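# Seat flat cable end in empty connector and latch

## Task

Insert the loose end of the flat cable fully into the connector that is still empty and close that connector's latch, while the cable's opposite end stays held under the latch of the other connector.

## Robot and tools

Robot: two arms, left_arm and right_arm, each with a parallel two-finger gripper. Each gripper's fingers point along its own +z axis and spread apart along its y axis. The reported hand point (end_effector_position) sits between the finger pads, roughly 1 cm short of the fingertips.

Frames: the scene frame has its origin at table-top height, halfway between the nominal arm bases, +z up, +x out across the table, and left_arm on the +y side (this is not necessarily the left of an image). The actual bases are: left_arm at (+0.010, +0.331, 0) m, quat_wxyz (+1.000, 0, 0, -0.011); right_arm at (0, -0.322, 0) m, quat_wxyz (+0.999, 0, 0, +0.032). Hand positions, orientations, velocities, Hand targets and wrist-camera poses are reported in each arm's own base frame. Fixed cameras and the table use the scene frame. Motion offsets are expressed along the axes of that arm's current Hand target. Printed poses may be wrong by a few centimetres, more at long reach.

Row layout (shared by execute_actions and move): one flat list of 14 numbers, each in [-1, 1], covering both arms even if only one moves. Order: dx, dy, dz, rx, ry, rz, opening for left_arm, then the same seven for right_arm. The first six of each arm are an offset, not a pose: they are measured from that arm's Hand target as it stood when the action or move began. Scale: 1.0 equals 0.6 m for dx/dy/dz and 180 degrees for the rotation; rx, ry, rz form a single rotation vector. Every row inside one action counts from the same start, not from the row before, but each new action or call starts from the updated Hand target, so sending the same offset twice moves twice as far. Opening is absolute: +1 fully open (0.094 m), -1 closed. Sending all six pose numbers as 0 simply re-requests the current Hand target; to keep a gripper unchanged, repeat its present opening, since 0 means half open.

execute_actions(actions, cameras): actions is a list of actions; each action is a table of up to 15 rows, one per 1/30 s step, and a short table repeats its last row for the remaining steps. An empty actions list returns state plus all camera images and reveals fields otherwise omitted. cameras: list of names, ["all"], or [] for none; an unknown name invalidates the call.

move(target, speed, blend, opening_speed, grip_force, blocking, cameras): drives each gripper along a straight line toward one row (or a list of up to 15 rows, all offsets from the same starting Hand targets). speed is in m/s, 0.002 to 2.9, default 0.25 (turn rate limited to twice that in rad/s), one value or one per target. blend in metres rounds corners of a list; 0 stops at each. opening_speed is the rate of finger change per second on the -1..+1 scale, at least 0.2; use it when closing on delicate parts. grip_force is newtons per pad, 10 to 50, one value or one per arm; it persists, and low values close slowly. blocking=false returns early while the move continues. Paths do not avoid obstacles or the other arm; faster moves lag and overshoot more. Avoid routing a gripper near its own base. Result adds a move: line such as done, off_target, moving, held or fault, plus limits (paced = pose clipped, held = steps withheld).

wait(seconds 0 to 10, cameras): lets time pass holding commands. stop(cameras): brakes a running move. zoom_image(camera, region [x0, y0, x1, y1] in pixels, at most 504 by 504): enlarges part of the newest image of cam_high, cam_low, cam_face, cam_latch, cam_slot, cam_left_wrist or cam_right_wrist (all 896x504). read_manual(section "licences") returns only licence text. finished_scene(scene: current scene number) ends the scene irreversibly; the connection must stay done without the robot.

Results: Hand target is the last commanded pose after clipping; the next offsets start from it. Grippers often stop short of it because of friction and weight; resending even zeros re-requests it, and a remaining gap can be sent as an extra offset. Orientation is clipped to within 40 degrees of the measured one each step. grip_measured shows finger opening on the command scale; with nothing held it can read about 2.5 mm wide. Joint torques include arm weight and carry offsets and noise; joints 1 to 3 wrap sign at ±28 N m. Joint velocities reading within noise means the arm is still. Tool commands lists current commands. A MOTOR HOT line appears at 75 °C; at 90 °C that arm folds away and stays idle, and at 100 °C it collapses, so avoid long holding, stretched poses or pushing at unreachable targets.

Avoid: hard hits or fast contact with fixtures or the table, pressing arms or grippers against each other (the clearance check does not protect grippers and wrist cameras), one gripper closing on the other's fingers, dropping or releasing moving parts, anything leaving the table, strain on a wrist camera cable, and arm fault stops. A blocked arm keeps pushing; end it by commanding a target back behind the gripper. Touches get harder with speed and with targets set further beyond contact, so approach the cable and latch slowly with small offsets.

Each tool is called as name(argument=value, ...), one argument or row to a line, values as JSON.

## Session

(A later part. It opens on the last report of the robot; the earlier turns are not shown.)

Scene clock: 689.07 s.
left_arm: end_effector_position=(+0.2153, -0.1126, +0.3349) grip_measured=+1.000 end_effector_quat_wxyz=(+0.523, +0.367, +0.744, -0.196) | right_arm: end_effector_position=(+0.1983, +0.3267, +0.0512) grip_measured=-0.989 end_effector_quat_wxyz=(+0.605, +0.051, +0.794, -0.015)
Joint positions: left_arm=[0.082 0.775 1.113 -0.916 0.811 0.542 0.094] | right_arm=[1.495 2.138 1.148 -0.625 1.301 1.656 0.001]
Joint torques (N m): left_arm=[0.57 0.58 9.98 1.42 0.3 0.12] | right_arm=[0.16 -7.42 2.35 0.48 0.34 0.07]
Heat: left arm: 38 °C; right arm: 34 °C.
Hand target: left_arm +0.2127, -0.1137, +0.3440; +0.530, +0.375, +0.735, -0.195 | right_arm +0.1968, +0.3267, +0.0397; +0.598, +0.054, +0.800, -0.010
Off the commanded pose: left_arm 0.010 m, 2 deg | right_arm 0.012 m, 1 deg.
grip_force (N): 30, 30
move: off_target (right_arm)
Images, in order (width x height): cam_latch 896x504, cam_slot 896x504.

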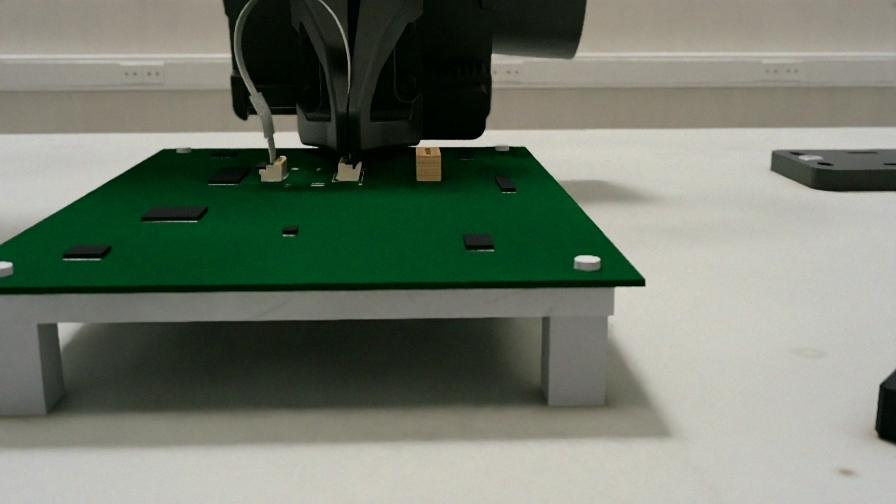

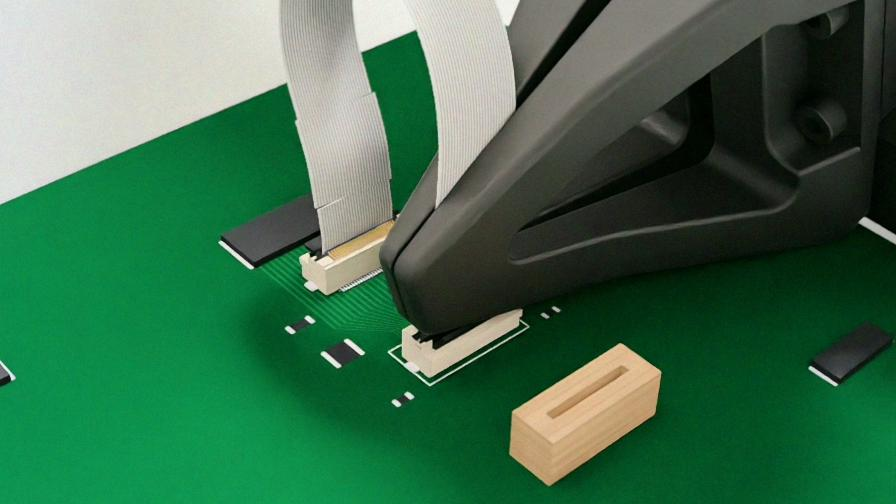

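move(
  target=[0,0,0,0,0,0,1,0.0065,0.0015,-0.0007,-0.0024,0.0069,-0.0008,-1],
  speed=0.05,
  cameras=["cam_latch","cam_slot"],
)

zoom_image(
  camera="cam_latch",
  region=[336, 140, 364, 166],
)

Scene clock: 690.83 s.
left_arm: end_effector_position=(+0.2153, -0.1126, +0.3349) grip_measured=+1.000 end_effector_quat_wxyz=(+0.523, +0.367, +0.744, -0.196) | right_arm: end_effector_position=(+0.1983, +0.3271, +0.0508) grip_measured=-0.989 end_effector_quat_wxyz=(+0.607, +0.045, +0.793, -0.017)
Joint positions: left_arm=[0.082 0.775 1.113 -0.916 0.811 0.542 0.094] | right_arm=[1.495 2.138 1.142 -0.609 1.305 1.634 0.001]
Joint torques (N m): left_arm=[0.57 0.61 9.99 1.41 0.24 0.14] | right_arm=[0.23 -7.75 2.24 0.54 0.13 0.09]
Heat: left arm: 38 °C; right arm: 34 °C.
Hand target: left_arm +0.2127, -0.1137, +0.3440; +0.530, +0.375, +0.735, -0.195 | right_arm +0.1955, +0.3279, +0.0362; +0.589, +0.052, +0.806, -0.007
Off the commanded pose: left_arm 0.010 m, 2 deg | right_arm 0.015 m, 3 deg.
grip_force (N): 30, 30
move: off_target (right_arm)
Images, in order (width x height): cam_latch 896x504, cam_slot 896x504.

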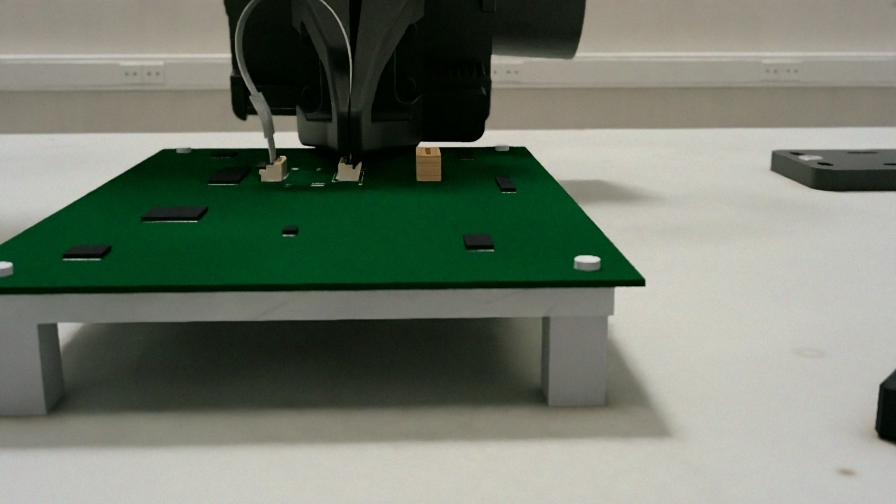

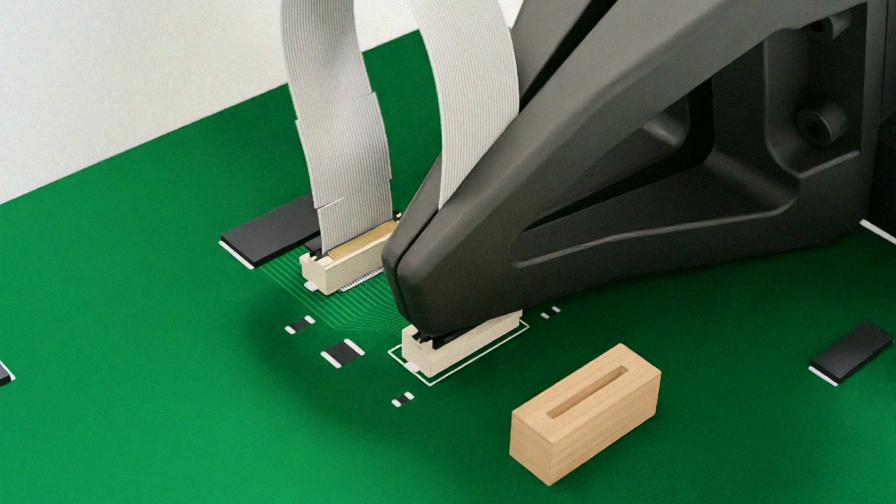

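Scaled by 18.000 from the camera's 896x504 image, which has a finer 1280x720 frame.

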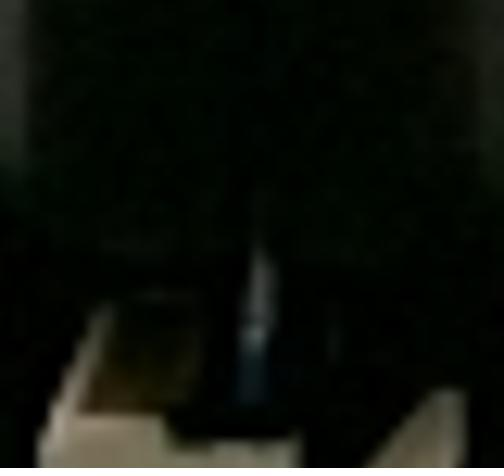

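zoom_image(
  camera="cam_latch",
  region=[258, 148, 296, 184],
)

zoom_image(
  camera="cam_slot",
  region=[406, 314, 442, 344],
)

zoom_image(
  camera="cam_latch",
  region=[330, 148, 368, 184],
)

Scaled by 13.263 from the camera's 896x504 image, which has a finer 1280x720 frame.

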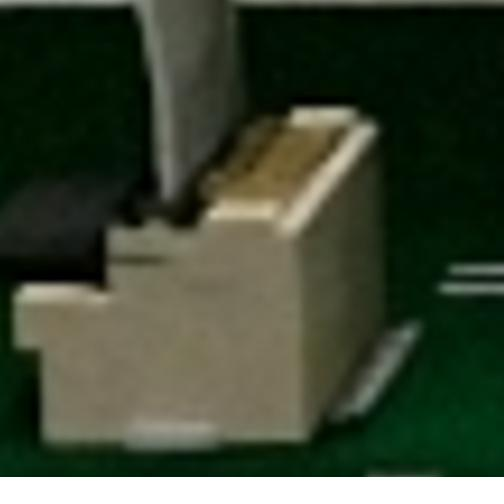

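Scaled by 14.000 from the camera's 896x504 image, which has a finer 1280x720 frame.

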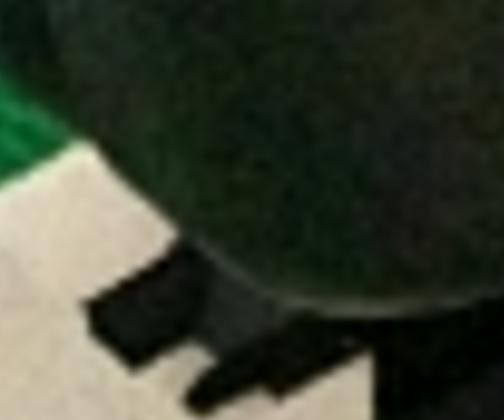

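Scaled by 13.263 from the camera's 896x504 image, which has a finer 1280x720 frame.

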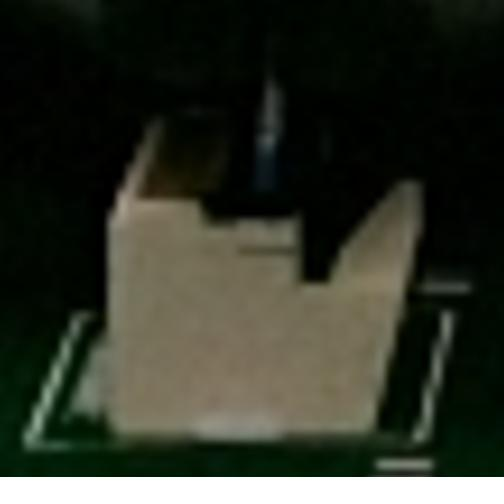

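move(
  target=[0,0,0,0,0,0,1,0.0064,0.0003,0.002,0,0,0,-1],
  speed=0.05,
  cameras=["cam_latch","cam_slot"],
)

zoom_image(
  camera="cam_latch",
  region=[336, 140, 364, 166],
)

Scene clock: 694.67 s.
left_arm: end_effector_position=(+0.2153, -0.1126, +0.3349) grip_measured=+1.000 end_effector_quat_wxyz=(+0.523, +0.367, +0.744, -0.196) | right_arm: end_effector_position=(+0.1983, +0.3273, +0.0508) grip_measured=-0.989 end_effector_quat_wxyz=(+0.607, +0.045, +0.793, -0.017)
Joint positions: left_arm=[0.082 0.775 1.113 -0.916 0.811 0.542 0.094] | right_arm=[1.495 2.138 1.142 -0.608 1.305 1.633 0.001]
Joint torques (N m): left_arm=[0.5 0.57 9.94 1.38 0.29 0.13] | right_arm=[0.24 -6.95 2.21 0.63 0.13 0.11]
Heat: left arm: 38 °C; right arm: 34 °C.
Hand target: left_arm +0.2127, -0.1137, +0.3440; +0.530, +0.375, +0.735, -0.195 | right_arm +0.1955, +0.3283, +0.0321; +0.589, +0.051, +0.806, -0.007
Off the commanded pose: left_arm 0.010 m, 2 deg | right_arm 0.019 m, 3 deg.
grip_force (N): 30, 30
move: off_target (right_arm)
Images, in order (width x height): cam_latch 896x504, cam_slot 896x504.

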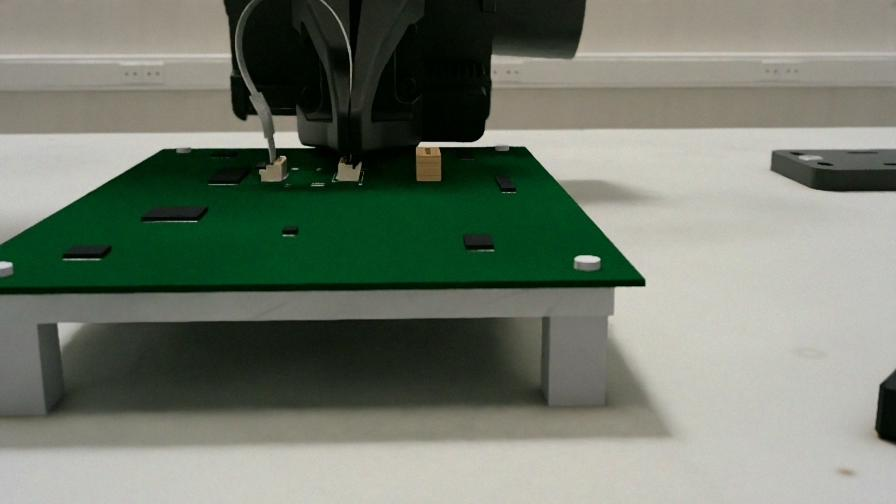

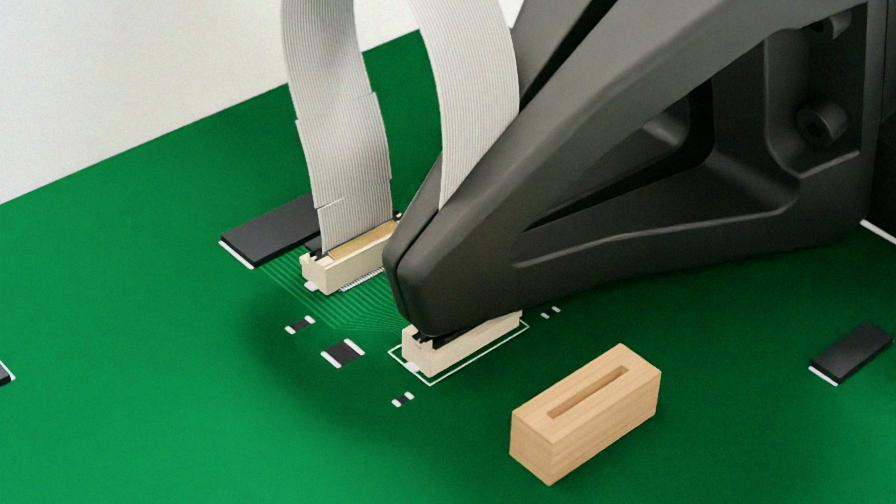

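Scaled by 18.000 from the camera's 896x504 image, which has a finer 1280x720 frame.

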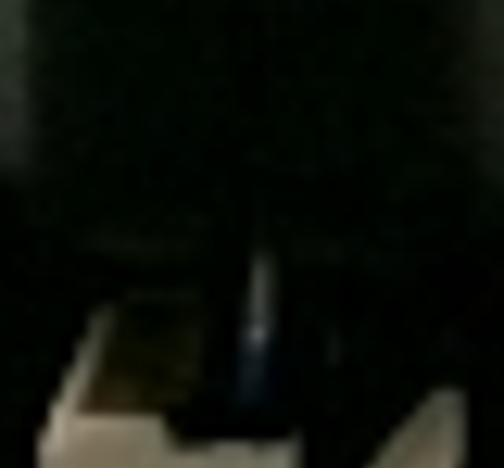

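wait(
  seconds=0,
  cameras=["cam_face"],
)

zoom_image(
  camera="cam_face",
  region=[494, 200, 554, 240],
)

Scene clock: 696.67 s.
left_arm: end_effector_position=(+0.2153, -0.1126, +0.3349) grip_measured=+1.000 end_effector_quat_wxyz=(+0.523, +0.367, +0.744, -0.196) | right_arm: end_effector_position=(+0.1983, +0.3273, +0.0508) grip_measured=-0.989 end_effector_quat_wxyz=(+0.607, +0.045, +0.793, -0.017)
Joint positions: left_arm=[0.082 0.775 1.113 -0.916 0.811 0.542 0.094] | right_arm=[1.495 2.138 1.142 -0.608 1.305 1.633 0.001]
Joint torques (N m): left_arm=[0.64 0.61 10.1 1.4 0.28 0.09] | right_arm=[0.23 -6.95 2.19 0.63 0.13 0.11]
Heat: left arm: 38 °C; right arm: 34 °C.
Hand target: left_arm +0.2127, -0.1137, +0.3440; +0.530, +0.375, +0.735, -0.195 | right_arm +0.1955, +0.3283, +0.0321; +0.589, +0.051, +0.806, -0.007
Tool commands: left_gripper/opening=+1.0 right_gripper/opening=-1.0
Off the commanded pose: left_arm 0.010 m, 2 deg | right_arm 0.019 m, 3 deg.
grip_force (N): 30, 30
Images, in order (width x height): cam_face 896x504.

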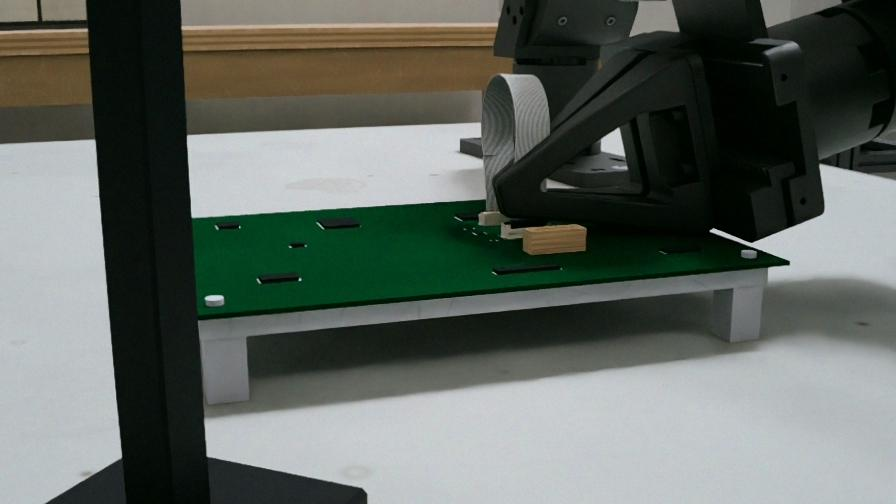

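Scaled by 8.400 from the camera's 896x504 image, which has a finer 1280x720 frame.

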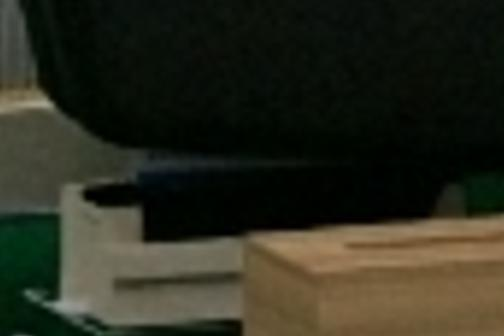

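move(
  target=[0,0,0,0,0,0,1,-0.0128,-0.0006,-0.004,0,0,0,-1],
  speed=0.03,
)

Scene clock: 700.77 s.
left_arm: end_effector_position=(+0.2153, -0.1126, +0.3349) grip_measured=+1.000 end_effector_quat_wxyz=(+0.523, +0.367, +0.744, -0.196) | right_arm: end_effector_position=(+0.1983, +0.3273, +0.0508) grip_measured=-0.989 end_effector_quat_wxyz=(+0.607, +0.044, +0.793, -0.018)
Joint positions: left_arm=[0.082 0.775 1.113 -0.916 0.811 0.542 0.094] | right_arm=[1.495 2.138 1.142 -0.608 1.305 1.63 0.001]
Joint torques (N m): left_arm=[0.65 0.55 9.91 1.41 0.3 0.12] | right_arm=[0.2 -8.61 2.22 0.46 0.13 0.09]
Heat: left arm: 38 °C; right arm: 33 °C.
Hand target: left_arm +0.2127, -0.1137, +0.3440; +0.530, +0.375, +0.735, -0.195 | right_arm +0.1955, +0.3275, +0.0402; +0.590, +0.052, +0.806, -0.007
Off the commanded pose: left_arm 0.010 m, 2 deg | right_arm 0.011 m, 3 deg.
grip_force (N): 30, 30
move: off_target (right_arm)

move(
  target=[0,0,0,0,0,0,1,-0.0096,-0.0004,-0.003,0,0,0,-1],
  speed=0.03,
  cameras=["cam_latch"],
)

zoom_image(
  camera="cam_latch",
  region=[336, 140, 364, 166],
)

Scene clock: 702.53 s.
left_arm: end_effector_position=(+0.2153, -0.1126, +0.3349) grip_measured=+1.000 end_effector_quat_wxyz=(+0.523, +0.367, +0.744, -0.196) | right_arm: end_effector_position=(+0.1983, +0.3273, +0.0508) grip_measured=-0.989 end_effector_quat_wxyz=(+0.607, +0.042, +0.793, -0.019)
Joint positions: left_arm=[0.082 0.775 1.113 -0.916 0.811 0.542 0.094] | right_arm=[1.495 2.138 1.142 -0.608 1.305 1.627 0.001]
Joint torques (N m): left_arm=[0.42 0.7 9.99 1.38 0.29 0.15] | right_arm=[0.18 -9.94 2.25 0.33 0.14 0.09]
Heat: left arm: 38 °C; right arm: 33 °C.
Hand target: left_arm +0.2127, -0.1137, +0.3440; +0.530, +0.375, +0.735, -0.195 | right_arm +0.1955, +0.3270, +0.0462; +0.590, +0.051, +0.806, -0.007
Off the commanded pose: left_arm 0.010 m, 2 deg | right_arm 0.005 m, 3 deg.
grip_force (N): 30, 30
move: off_target (right_arm)
Images, in order (width x height): cam_latch 896x504.

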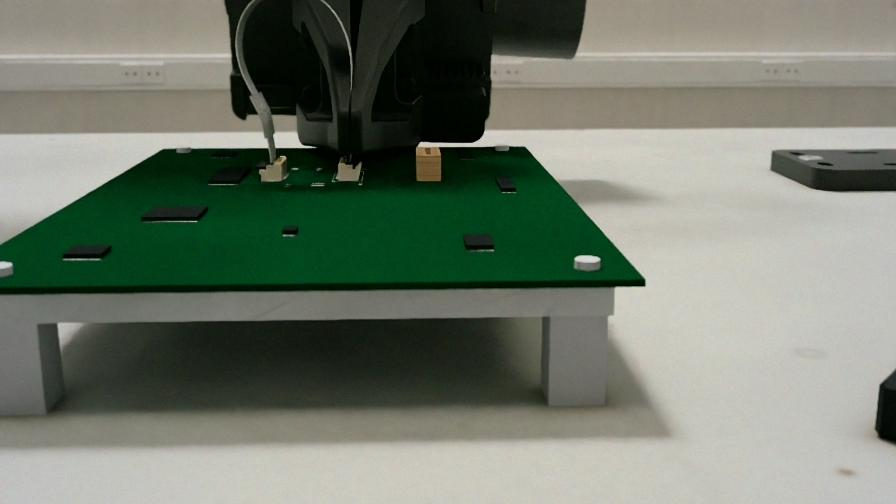

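Scaled by 18.000 from the camera's 896x504 image, which has a finer 1280x720 frame.

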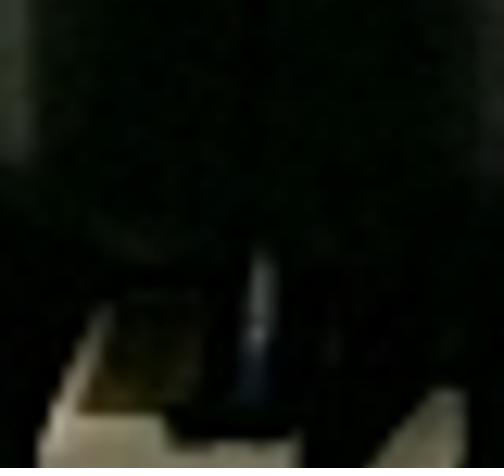

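move(
  target=[0,0,0,0,0,0,1,-0.005,0,-0.001,0,-0.006,0,-1],
  speed=0.03,
)

move(
  target=[0,0,0,0,0,0,1,0,0,0,0,0,0,-0.91],
  speed=0.03,
  opening_speed=0.3,
  cameras=["cam_latch","cam_slot","cam_face"],
)

zoom_image(
  camera="cam_latch",
  region=[336, 140, 364, 166],
)

zoom_image(
  camera="cam_slot",
  region=[406, 314, 442, 344],
)

zoom_image(
  camera="cam_face",
  region=[494, 200, 554, 240],
)

Scene clock: 705.03 s.
left_arm: end_effector_position=(+0.2153, -0.1126, +0.3349) grip_measured=+1.000 end_effector_quat_wxyz=(+0.523, +0.367, +0.744, -0.196) | right_arm: end_effector_position=(+0.1983, +0.3273, +0.0510) grip_measured=-0.989 end_effector_quat_wxyz=(+0.607, +0.042, +0.793, -0.019)
Joint positions: left_arm=[0.082 0.775 1.113 -0.916 0.811 0.542 0.094] | right_arm=[1.495 2.138 1.142 -0.608 1.306 1.626 0.001]
Joint torques (N m): left_arm=[0.51 0.59 9.95 1.39 0.3 0.1] | right_arm=[0.31 -9.87 2.29 0.28 0.28 0.13]
Heat: left arm: 38 °C; right arm: 33 °C.
Hand target: left_arm +0.2127, -0.1137, +0.3440; +0.530, +0.375, +0.735, -0.195 | right_arm +0.1958, +0.3268, +0.0492; +0.597, +0.051, +0.801, -0.007
Off the commanded pose: left_arm 0.010 m, 2 deg | right_arm 0.003 m, 2 deg.
grip_force (N): 30, 30
move: done

Scene clock: 705.53 s.
left_arm: end_effector_position=(+0.2153, -0.1126, +0.3349) grip_measured=+1.000 end_effector_quat_wxyz=(+0.523, +0.367, +0.744, -0.196) | right_arm: end_effector_position=(+0.1983, +0.3273, +0.0510) grip_measured=-0.912 end_effector_quat_wxyz=(+0.607, +0.042, +0.793, -0.019)
Joint positions: left_arm=[0.082 0.775 1.113 -0.916 0.811 0.542 0.094] | right_arm=[1.495 2.138 1.142 -0.608 1.306 1.626 0.004]
Joint torques (N m): left_arm=[0.59 0.55 9.88 1.4 0.28 0.13] | right_arm=[0.29 -9.85 2.3 0.27 0.28 0.14]
Heat: left arm: 38 °C; right arm: 33 °C.
Hand target: left_arm +0.2127, -0.1137, +0.3440; +0.530, +0.375, +0.735, -0.195 | right_arm +0.1958, +0.3268, +0.0492; +0.597, +0.051, +0.801, -0.007
Off the commanded pose: left_arm 0.010 m, 2 deg | right_arm 0.003 m, 2 deg.
grip_force (N): 30, 30
move: done
Images, in order (width x height): cam_face 896x504, cam_latch 896x504, cam_slot 896x504.

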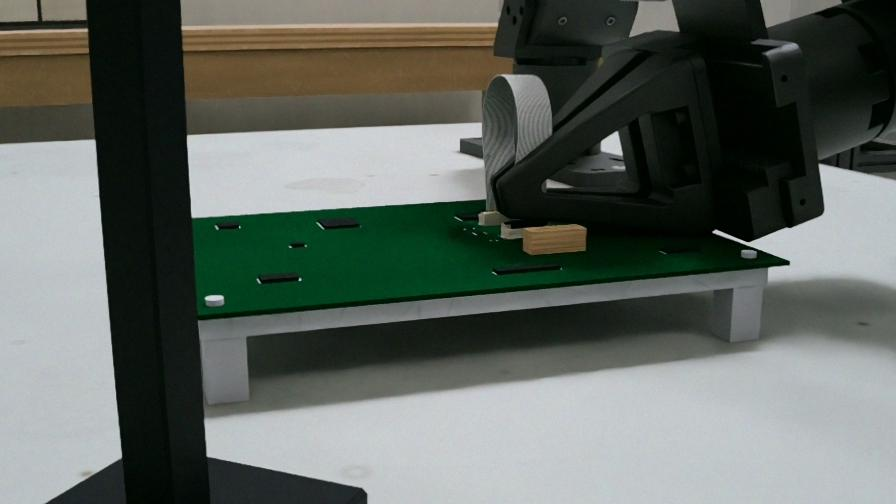

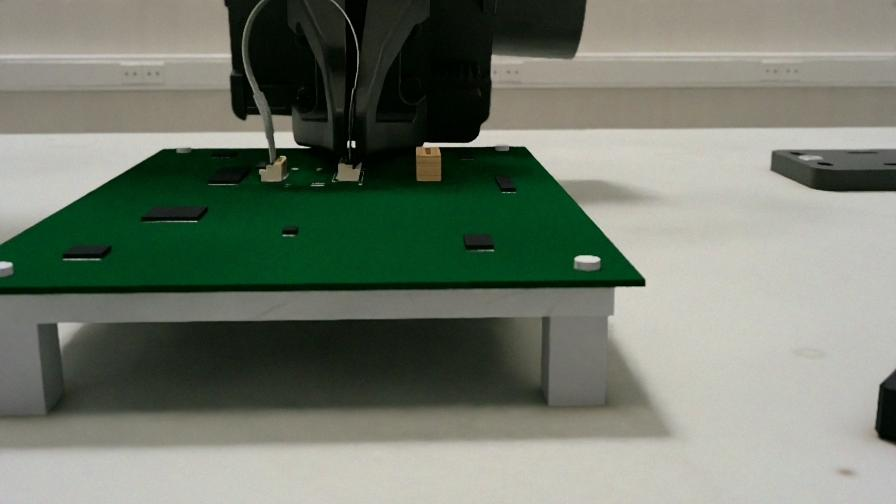

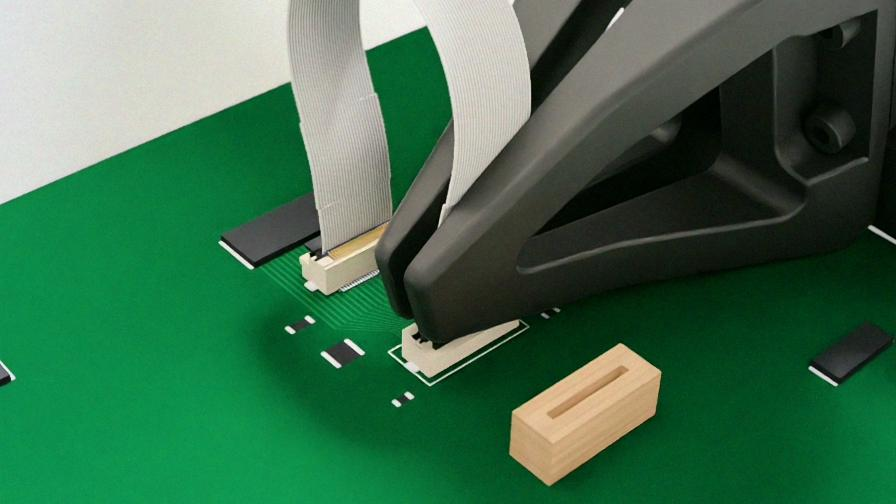

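Scaled by 18.000 from the camera's 896x504 image, which has a finer 1280x720 frame.

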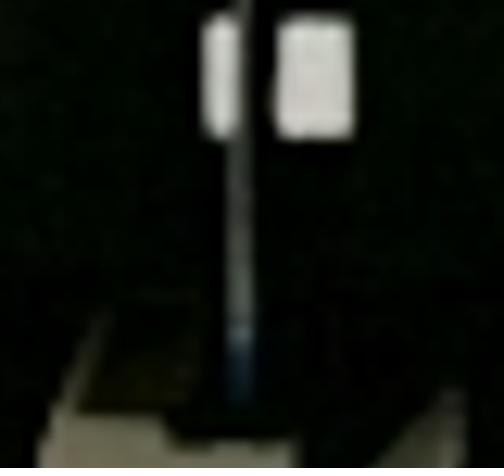

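Scaled by 14.000 from the camera's 896x504 image, which has a finer 1280x720 frame.

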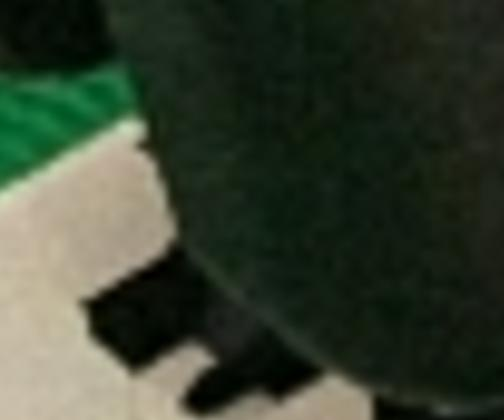

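Scaled by 8.400 from the camera's 896x504 image, which has a finer 1280x720 frame.

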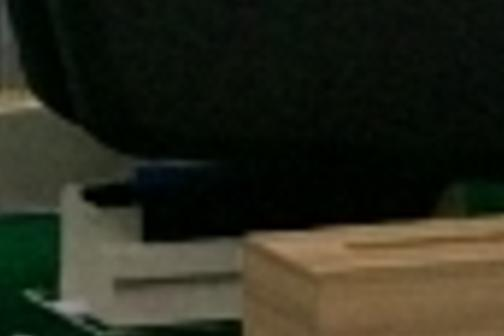

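move(
  target=[0,0,0,0,0,0,1,-0.0065,-0.0015,0.0007,0.0024,-0.0069,0.0008,-0.91],
  speed=0.03,
)

Scene clock: 707.33 s.
left_arm: end_effector_position=(+0.2153, -0.1126, +0.3349) grip_measured=+1.000 end_effector_quat_wxyz=(+0.523, +0.367, +0.744, -0.196) | right_arm: end_effector_position=(+0.1984, +0.3271, +0.0512) grip_measured=-0.912 end_effector_quat_wxyz=(+0.608, +0.049, +0.792, -0.014)
Joint positions: left_arm=[0.082 0.775 1.113 -0.916 0.811 0.542 0.094] | right_arm=[1.495 2.138 1.142 -0.609 1.307 1.645 0.004]
Joint torques (N m): left_arm=[0.73 0.61 10 1.39 0.26 0.15] | right_arm=[0.17 -9.48 2.85 0.07 0.46 0.15]
Heat: left arm: 38 °C; right arm: 33 °C.
Hand target: left_arm +0.2127, -0.1137, +0.3440; +0.530, +0.375, +0.735, -0.195 | right_arm +0.1972, +0.3256, +0.0528; +0.605, +0.055, +0.794, -0.010
Off the commanded pose: left_arm 0.010 m, 2 deg | right_arm 0.003 m, 1 deg.
grip_force (N): 30, 30
move: done

move(
  target=[0,0,0,0,0,0,1,-0.0105,-0.0012,-0.0016,0.0014,-0.0041,0.0005,-0.91],
  speed=0.03,
  cameras=["cam_latch"],
)

zoom_image(
  camera="cam_latch",
  region=[336, 140, 364, 166],
)

Scene clock: 709.97 s.
left_arm: end_effector_position=(+0.2153, -0.1126, +0.3349) grip_measured=+1.000 end_effector_quat_wxyz=(+0.523, +0.367, +0.744, -0.196) | right_arm: end_effector_position=(+0.1982, +0.3247, +0.0513) grip_measured=-0.912 end_effector_quat_wxyz=(+0.608, +0.051, +0.792, -0.016)
Joint positions: left_arm=[0.082 0.775 1.113 -0.916 0.811 0.542 0.094] | right_arm=[1.495 2.138 1.142 -0.63 1.307 1.666 0.004]
Joint torques (N m): left_arm=[0.58 0.54 10.11 1.41 0.29 0.13] | right_arm=[0.12 -10.03 3.55 -0.09 0.55 0.16]
Heat: left arm: 38 °C; right arm: 33 °C.
Hand target: left_arm +0.2127, -0.1137, +0.3440; +0.530, +0.375, +0.735, -0.195 | right_arm +0.1979, +0.3245, +0.0591; +0.610, +0.056, +0.790, -0.012
Off the commanded pose: left_arm 0.010 m, 2 deg | right_arm 0.008 m, 1 deg.
grip_force (N): 30, 30
move: done
Images, in order (width x height): cam_latch 896x504.

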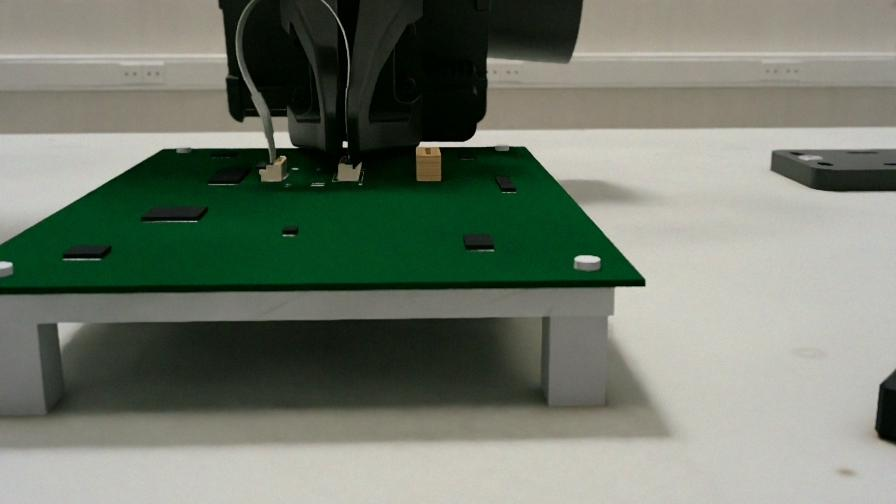

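Scaled by 18.000 from the camera's 896x504 image, which has a finer 1280x720 frame.

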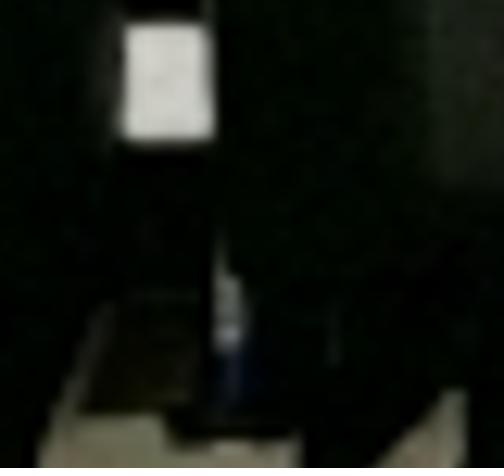

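move(
  target=[0,0,0,0,0,0,1,-0.0061,0.0053,-0.0021,0,0,0,-0.9],
  speed=0.03,
  cameras=["cam_latch"],
)

zoom_image(
  camera="cam_latch",
  region=[336, 140, 364, 166],
)

Scene clock: 712.67 s.
left_arm: end_effector_position=(+0.2153, -0.1126, +0.3349) grip_measured=+1.000 end_effector_quat_wxyz=(+0.523, +0.367, +0.744, -0.196) | right_arm: end_effector_position=(+0.1978, +0.3247, +0.0516) grip_measured=-0.902 end_effector_quat_wxyz=(+0.605, +0.049, +0.795, -0.020)
Joint positions: left_arm=[0.082 0.775 1.113 -0.916 0.811 0.542 0.094] | right_arm=[1.495 2.138 1.151 -0.652 1.299 1.669 0.005]
Joint torques (N m): left_arm=[0.49 0.62 9.8 1.4 0.28 0.11] | right_arm=[0.16 -10.11 4.44 -0.13 0.64 0.17]
Heat: left arm: 38 °C; right arm: 33 °C.
Hand target: left_arm +0.2127, -0.1137, +0.3440; +0.530, +0.375, +0.735, -0.195 | right_arm +0.1979, +0.3275, +0.0631; +0.610, +0.056, +0.790, -0.012
Off the commanded pose: left_arm 0.010 m, 2 deg | right_arm 0.012 m, 2 deg.
grip_force (N): 30, 30
move: off_target (right_arm)
Images, in order (width x height): cam_latch 896x504.

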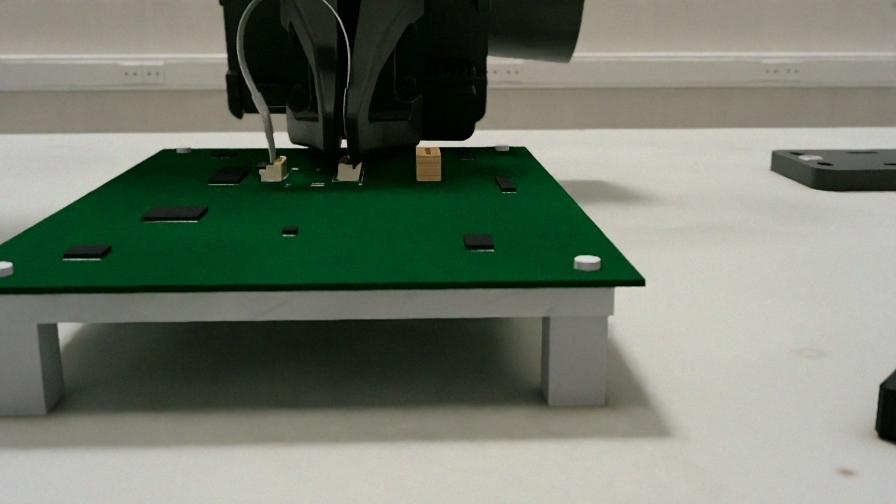

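Scaled by 18.000 from the camera's 896x504 image, which has a finer 1280x720 frame.

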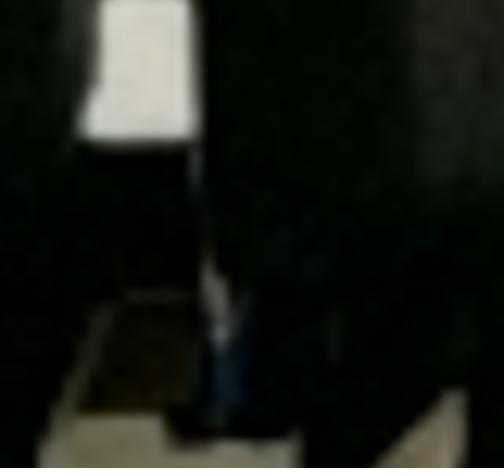

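move(
  target=[0,0,0,0,0,0,1,-0.0156,0.0075,-0.0048,0,0,0,-0.86],
  speed=0.03,
  cameras=["cam_latch"],
)

zoom_image(
  camera="cam_latch",
  region=[336, 140, 364, 166],
)

Scene clock: 715.33 s.
left_arm: end_effector_position=(+0.2153, -0.1126, +0.3349) grip_measured=+1.000 end_effector_quat_wxyz=(+0.523, +0.367, +0.744, -0.196) | right_arm: end_effector_position=(+0.1970, +0.3249, +0.0538) grip_measured=-0.862 end_effector_quat_wxyz=(+0.598, +0.041, +0.800, -0.032)
Joint positions: left_arm=[0.082 0.775 1.113 -0.916 0.811 0.542 0.094] | right_arm=[1.495 2.138 1.176 -0.709 1.283 1.672 0.006]
Joint torques (N m): left_arm=[0.54 0.58 9.98 1.41 0.3 0.13] | right_arm=[0.23 -11.11 4.88 -0.07 0.76 0.17]
Heat: left arm: 38 °C; right arm: 33 °C.
Hand target: left_arm +0.2127, -0.1137, +0.3440; +0.530, +0.375, +0.735, -0.195 | right_arm +0.1979, +0.3314, +0.0731; +0.610, +0.056, +0.790, -0.012
Off the commanded pose: left_arm 0.010 m, 2 deg | right_arm 0.020 m, 3 deg.
grip_force (N): 30, 30
move: off_target (right_arm)
Images, in order (width x height): cam_latch 896x504.

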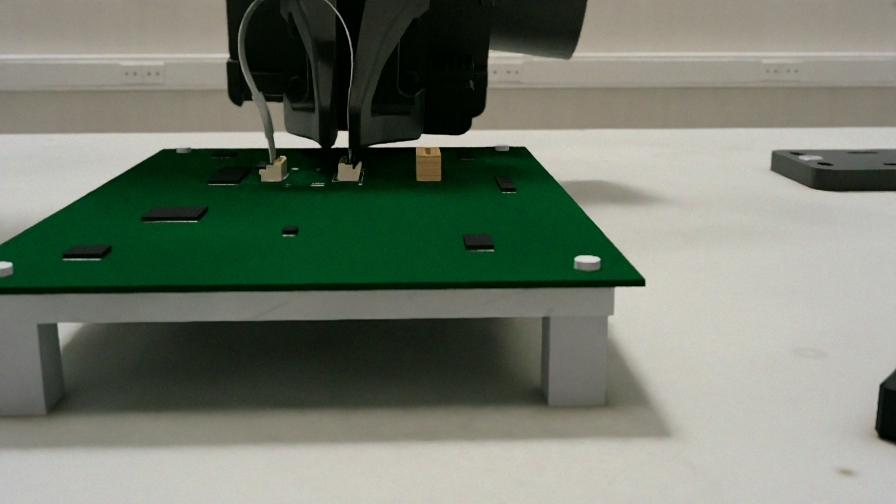

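Scaled by 18.000 from the camera's 896x504 image, which has a finer 1280x720 frame.

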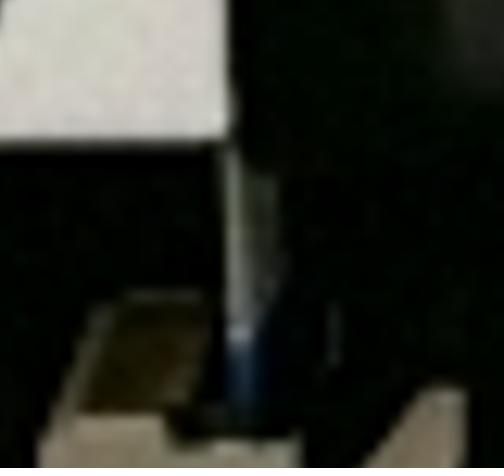

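move(
  target=[0,0,0,0,0,0,1,0.0004,0.0055,-0.0005,0,0,0,-0.86],
  speed=0.03,
  cameras=["cam_latch"],
)

zoom_image(
  camera="cam_latch",
  region=[336, 140, 364, 166],
)

Scene clock: 717.83 s.
left_arm: end_effector_position=(+0.2153, -0.1126, +0.3349) grip_measured=+1.000 end_effector_quat_wxyz=(+0.523, +0.367, +0.744, -0.196) | right_arm: end_effector_position=(+0.1972, +0.3283, +0.0569) grip_measured=-0.862 end_effector_quat_wxyz=(+0.598, +0.043, +0.800, -0.030)
Joint positions: left_arm=[0.082 0.775 1.113 -0.916 0.811 0.542 0.094] | right_arm=[1.495 2.138 1.193 -0.722 1.281 1.675 0.006]
Joint torques (N m): left_arm=[0.65 0.59 9.78 1.39 0.29 0.11] | right_arm=[0.32 -10.36 4.97 -0.04 0.77 0.18]
Heat: left arm: 38 °C; right arm: 34 °C.
Hand target: left_arm +0.2127, -0.1137, +0.3440; +0.530, +0.375, +0.735, -0.195 | right_arm +0.1979, +0.3347, +0.0730; +0.610, +0.056, +0.790, -0.012
Off the commanded pose: left_arm 0.010 m, 2 deg | right_arm 0.017 m, 3 deg.
grip_force (N): 30, 30
move: off_target (right_arm)
Images, in order (width x height): cam_latch 896x504.

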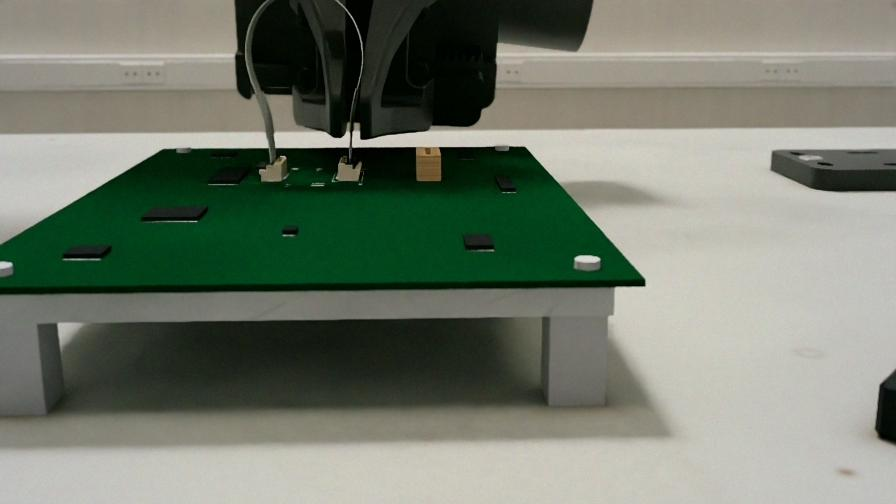

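Scaled by 18.000 from the camera's 896x504 image, which has a finer 1280x720 frame.

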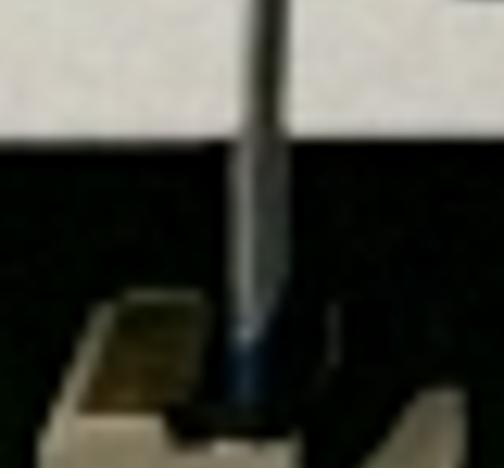

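wait(
  seconds=0,
  cameras=["cam_slot","cam_face"],
)

zoom_image(
  camera="cam_slot",
  region=[394, 272, 530, 382],
)

zoom_image(
  camera="cam_face",
  region=[494, 200, 554, 240],
)

Scene clock: 719.27 s.
left_arm: end_effector_position=(+0.2153, -0.1126, +0.3349) grip_measured=+1.000 end_effector_quat_wxyz=(+0.523, +0.367, +0.744, -0.196) | right_arm: end_effector_position=(+0.1972, +0.3282, +0.0569) grip_measured=-0.862 end_effector_quat_wxyz=(+0.598, +0.043, +0.800, -0.030)
Joint positions: left_arm=[0.082 0.775 1.113 -0.916 0.811 0.542 0.094] | right_arm=[1.495 2.138 1.193 -0.722 1.281 1.675 0.006]
Joint torques (N m): left_arm=[0.64 0.53 9.98 1.39 0.27 0.09] | right_arm=[0.32 -10.39 4.97 -0.03 0.76 0.17]
Heat: left arm: 38 °C; right arm: 34 °C.
Hand target: left_arm +0.2127, -0.1137, +0.3440; +0.530, +0.375, +0.735, -0.195 | right_arm +0.1979, +0.3347, +0.0730; +0.610, +0.056, +0.790, -0.012
Tool commands: left_gripper/opening=+1.0 right_gripper/opening=-0.86
Off the commanded pose: left_arm 0.010 m, 2 deg | right_arm 0.017 m, 3 deg.
grip_force (N): 30, 30
Images, in order (width x height): cam_face 896x504, cam_slot 896x504.

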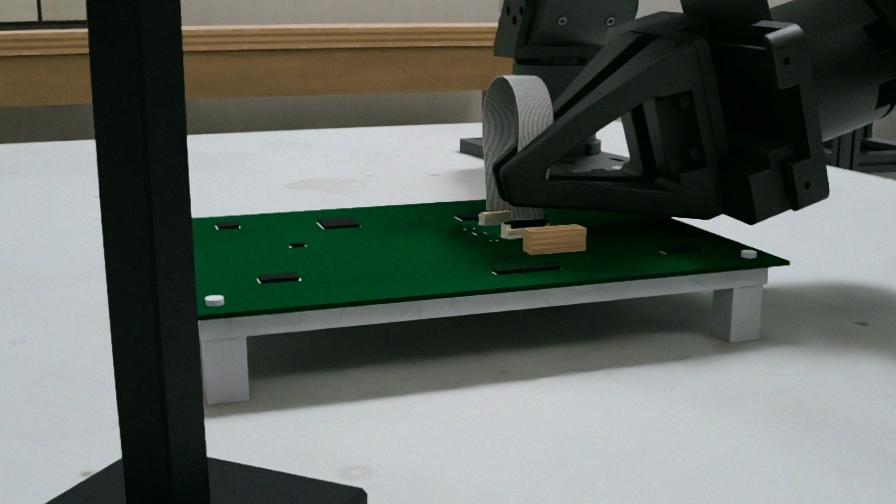

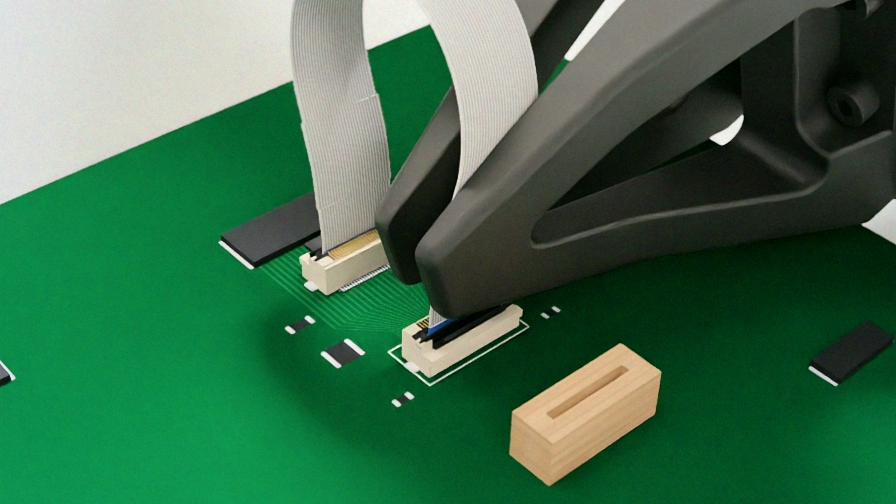

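Scaled by 3.706 from the camera's 896x504 image, which has a finer 1280x720 frame.

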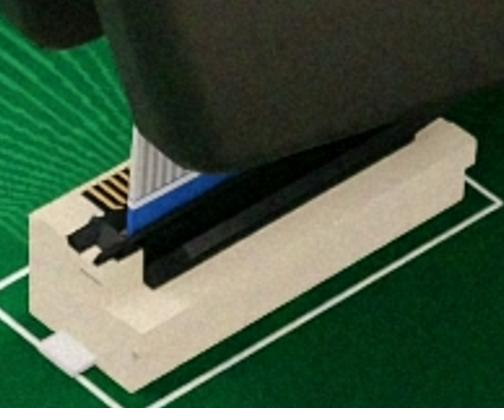

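Scaled by 8.400 from the camera's 896x504 image, which has a finer 1280x720 frame.

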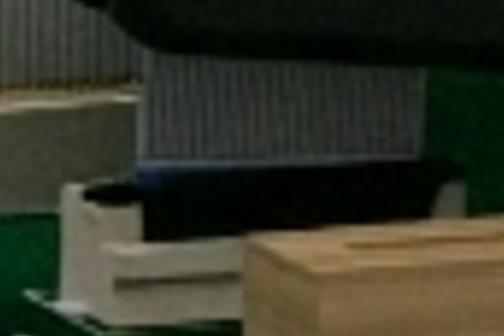

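move(
  target=[0,0,0,0,0,0,1,0.0096,0.0003,0.003,0,0,0,-0.88],
  speed=0.03,
)

Scene clock: 722.50 s.
left_arm: end_effector_position=(+0.2153, -0.1126, +0.3349) grip_measured=+1.000 end_effector_quat_wxyz=(+0.523, +0.367, +0.744, -0.196) | right_arm: end_effector_position=(+0.1972, +0.3282, +0.0569) grip_measured=-0.878 end_effector_quat_wxyz=(+0.598, +0.043, +0.800, -0.030)
Joint positions: left_arm=[0.082 0.775 1.113 -0.916 0.811 0.542 0.094] | right_arm=[1.495 2.138 1.193 -0.722 1.281 1.675 0.006]
Joint torques (N m): left_arm=[0.55 0.49 10.04 1.42 0.26 0.12] | right_arm=[0.27 -9.2 4.7 0.13 0.76 0.17]
Heat: left arm: 38 °C; right arm: 34 °C.
Hand target: left_arm +0.2127, -0.1137, +0.3440; +0.530, +0.375, +0.735, -0.195 | right_arm +0.1982, +0.3352, +0.0670; +0.610, +0.056, +0.790, -0.012
Off the commanded pose: left_arm 0.010 m, 2 deg | right_arm 0.012 m, 3 deg.
grip_force (N): 30, 30
move: off_target (right_arm)

move(
  target=[0,0,0,0,0,0,1,0.0096,0.0003,0.003,0,0,0,-0.89],
  speed=0.03,
)

Scene clock: 724.27 s.
left_arm: end_effector_position=(+0.2153, -0.1126, +0.3349) grip_measured=+1.000 end_effector_quat_wxyz=(+0.523, +0.367, +0.744, -0.196) | right_arm: end_effector_position=(+0.1972, +0.3285, +0.0569) grip_measured=-0.888 end_effector_quat_wxyz=(+0.598, +0.044, +0.800, -0.029)
Joint positions: left_arm=[0.082 0.775 1.113 -0.916 0.811 0.542 0.094] | right_arm=[1.495 2.138 1.193 -0.72 1.281 1.675 0.005]
Joint torques (N m): left_arm=[0.51 0.58 10.03 1.4 0.29 0.14] | right_arm=[0.2 -8.06 4.49 0.29 0.77 0.16]
Heat: left arm: 38 °C; right arm: 34 °C.
Hand target: left_arm +0.2127, -0.1137, +0.3440; +0.530, +0.375, +0.735, -0.195 | right_arm +0.1986, +0.3356, +0.0610; +0.610, +0.056, +0.790, -0.012
Off the commanded pose: left_arm 0.010 m, 2 deg | right_arm 0.008 m, 3 deg.
grip_force (N): 30, 30
move: off_target (right_arm)

move(
  target=[0,0,0,0,0,0,1,0.008,0.0003,0.0025,0,0,0,-0.89],
  speed=0.03,
)

Scene clock: 726.53 s.
left_arm: end_effector_position=(+0.2153, -0.1126, +0.3349) grip_measured=+1.000 end_effector_quat_wxyz=(+0.523, +0.367, +0.744, -0.196) | right_arm: end_effector_position=(+0.1973, +0.3298, +0.0532) grip_measured=-0.888 end_effector_quat_wxyz=(+0.597, +0.046, +0.800, -0.027)
Joint positions: left_arm=[0.082 0.775 1.113 -0.916 0.811 0.542 0.094] | right_arm=[1.495 2.148 1.193 -0.704 1.281 1.675 0.005]
Joint torques (N m): left_arm=[0.68 0.49 9.89 1.38 0.32 0.14] | right_arm=[0.16 -7.92 4.25 0.32 0.77 0.14]
Heat: left arm: 38 °C; right arm: 34 °C.
Hand target: left_arm +0.2127, -0.1137, +0.3440; +0.530, +0.375, +0.735, -0.195 | right_arm +0.1988, +0.3361, +0.0561; +0.610, +0.056, +0.790, -0.012
Off the commanded pose: left_arm 0.010 m, 2 deg | right_arm 0.007 m, 3 deg.
grip_force (N): 30, 30
move: off_target (right_arm)

wait(
  seconds=0,
  cameras=["cam_latch"],
)

zoom_image(
  camera="cam_latch",
  region=[336, 140, 364, 166],
)

Scene clock: 727.17 s.
left_arm: end_effector_position=(+0.2153, -0.1126, +0.3349) grip_measured=+1.000 end_effector_quat_wxyz=(+0.523, +0.367, +0.744, -0.196) | right_arm: end_effector_position=(+0.1973, +0.3298, +0.0532) grip_measured=-0.888 end_effector_quat_wxyz=(+0.597, +0.046, +0.800, -0.027)
Joint positions: left_arm=[0.082 0.775 1.113 -0.916 0.811 0.542 0.094] | right_arm=[1.495 2.148 1.193 -0.704 1.281 1.675 0.005]
Joint torques (N m): left_arm=[0.64 0.62 10 1.37 0.28 0.09] | right_arm=[0.16 -7.92 4.25 0.32 0.78 0.14]
Heat: left arm: 38 °C; right arm: 34 °C.
Hand target: left_arm +0.2127, -0.1137, +0.3440; +0.530, +0.375, +0.735, -0.195 | right_arm +0.1988, +0.3361, +0.0561; +0.610, +0.056, +0.790, -0.012
Tool commands: left_gripper/opening=+1.0 right_gripper/opening=-0.89
Off the commanded pose: left_arm 0.010 m, 2 deg | right_arm 0.007 m, 3 deg.
grip_force (N): 30, 30
Images, in order (width x height): cam_latch 896x504.

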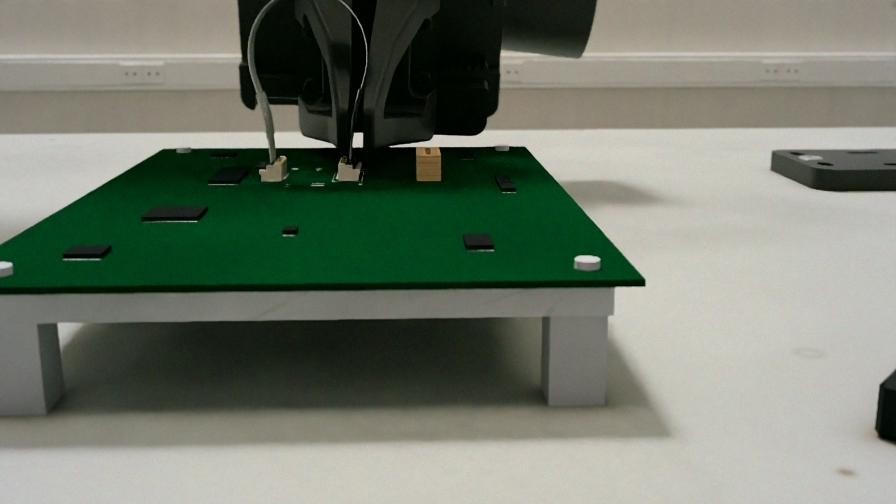

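Scaled by 18.000 from the camera's 896x504 image, which has a finer 1280x720 frame.

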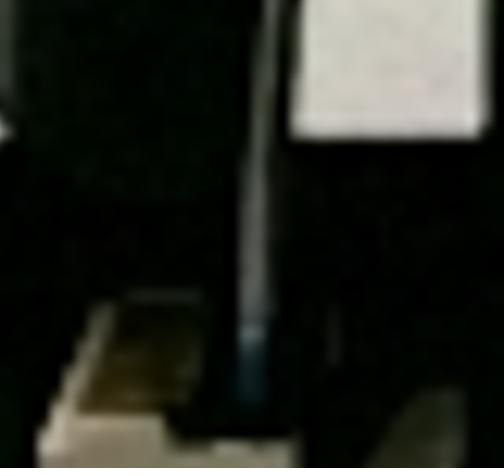

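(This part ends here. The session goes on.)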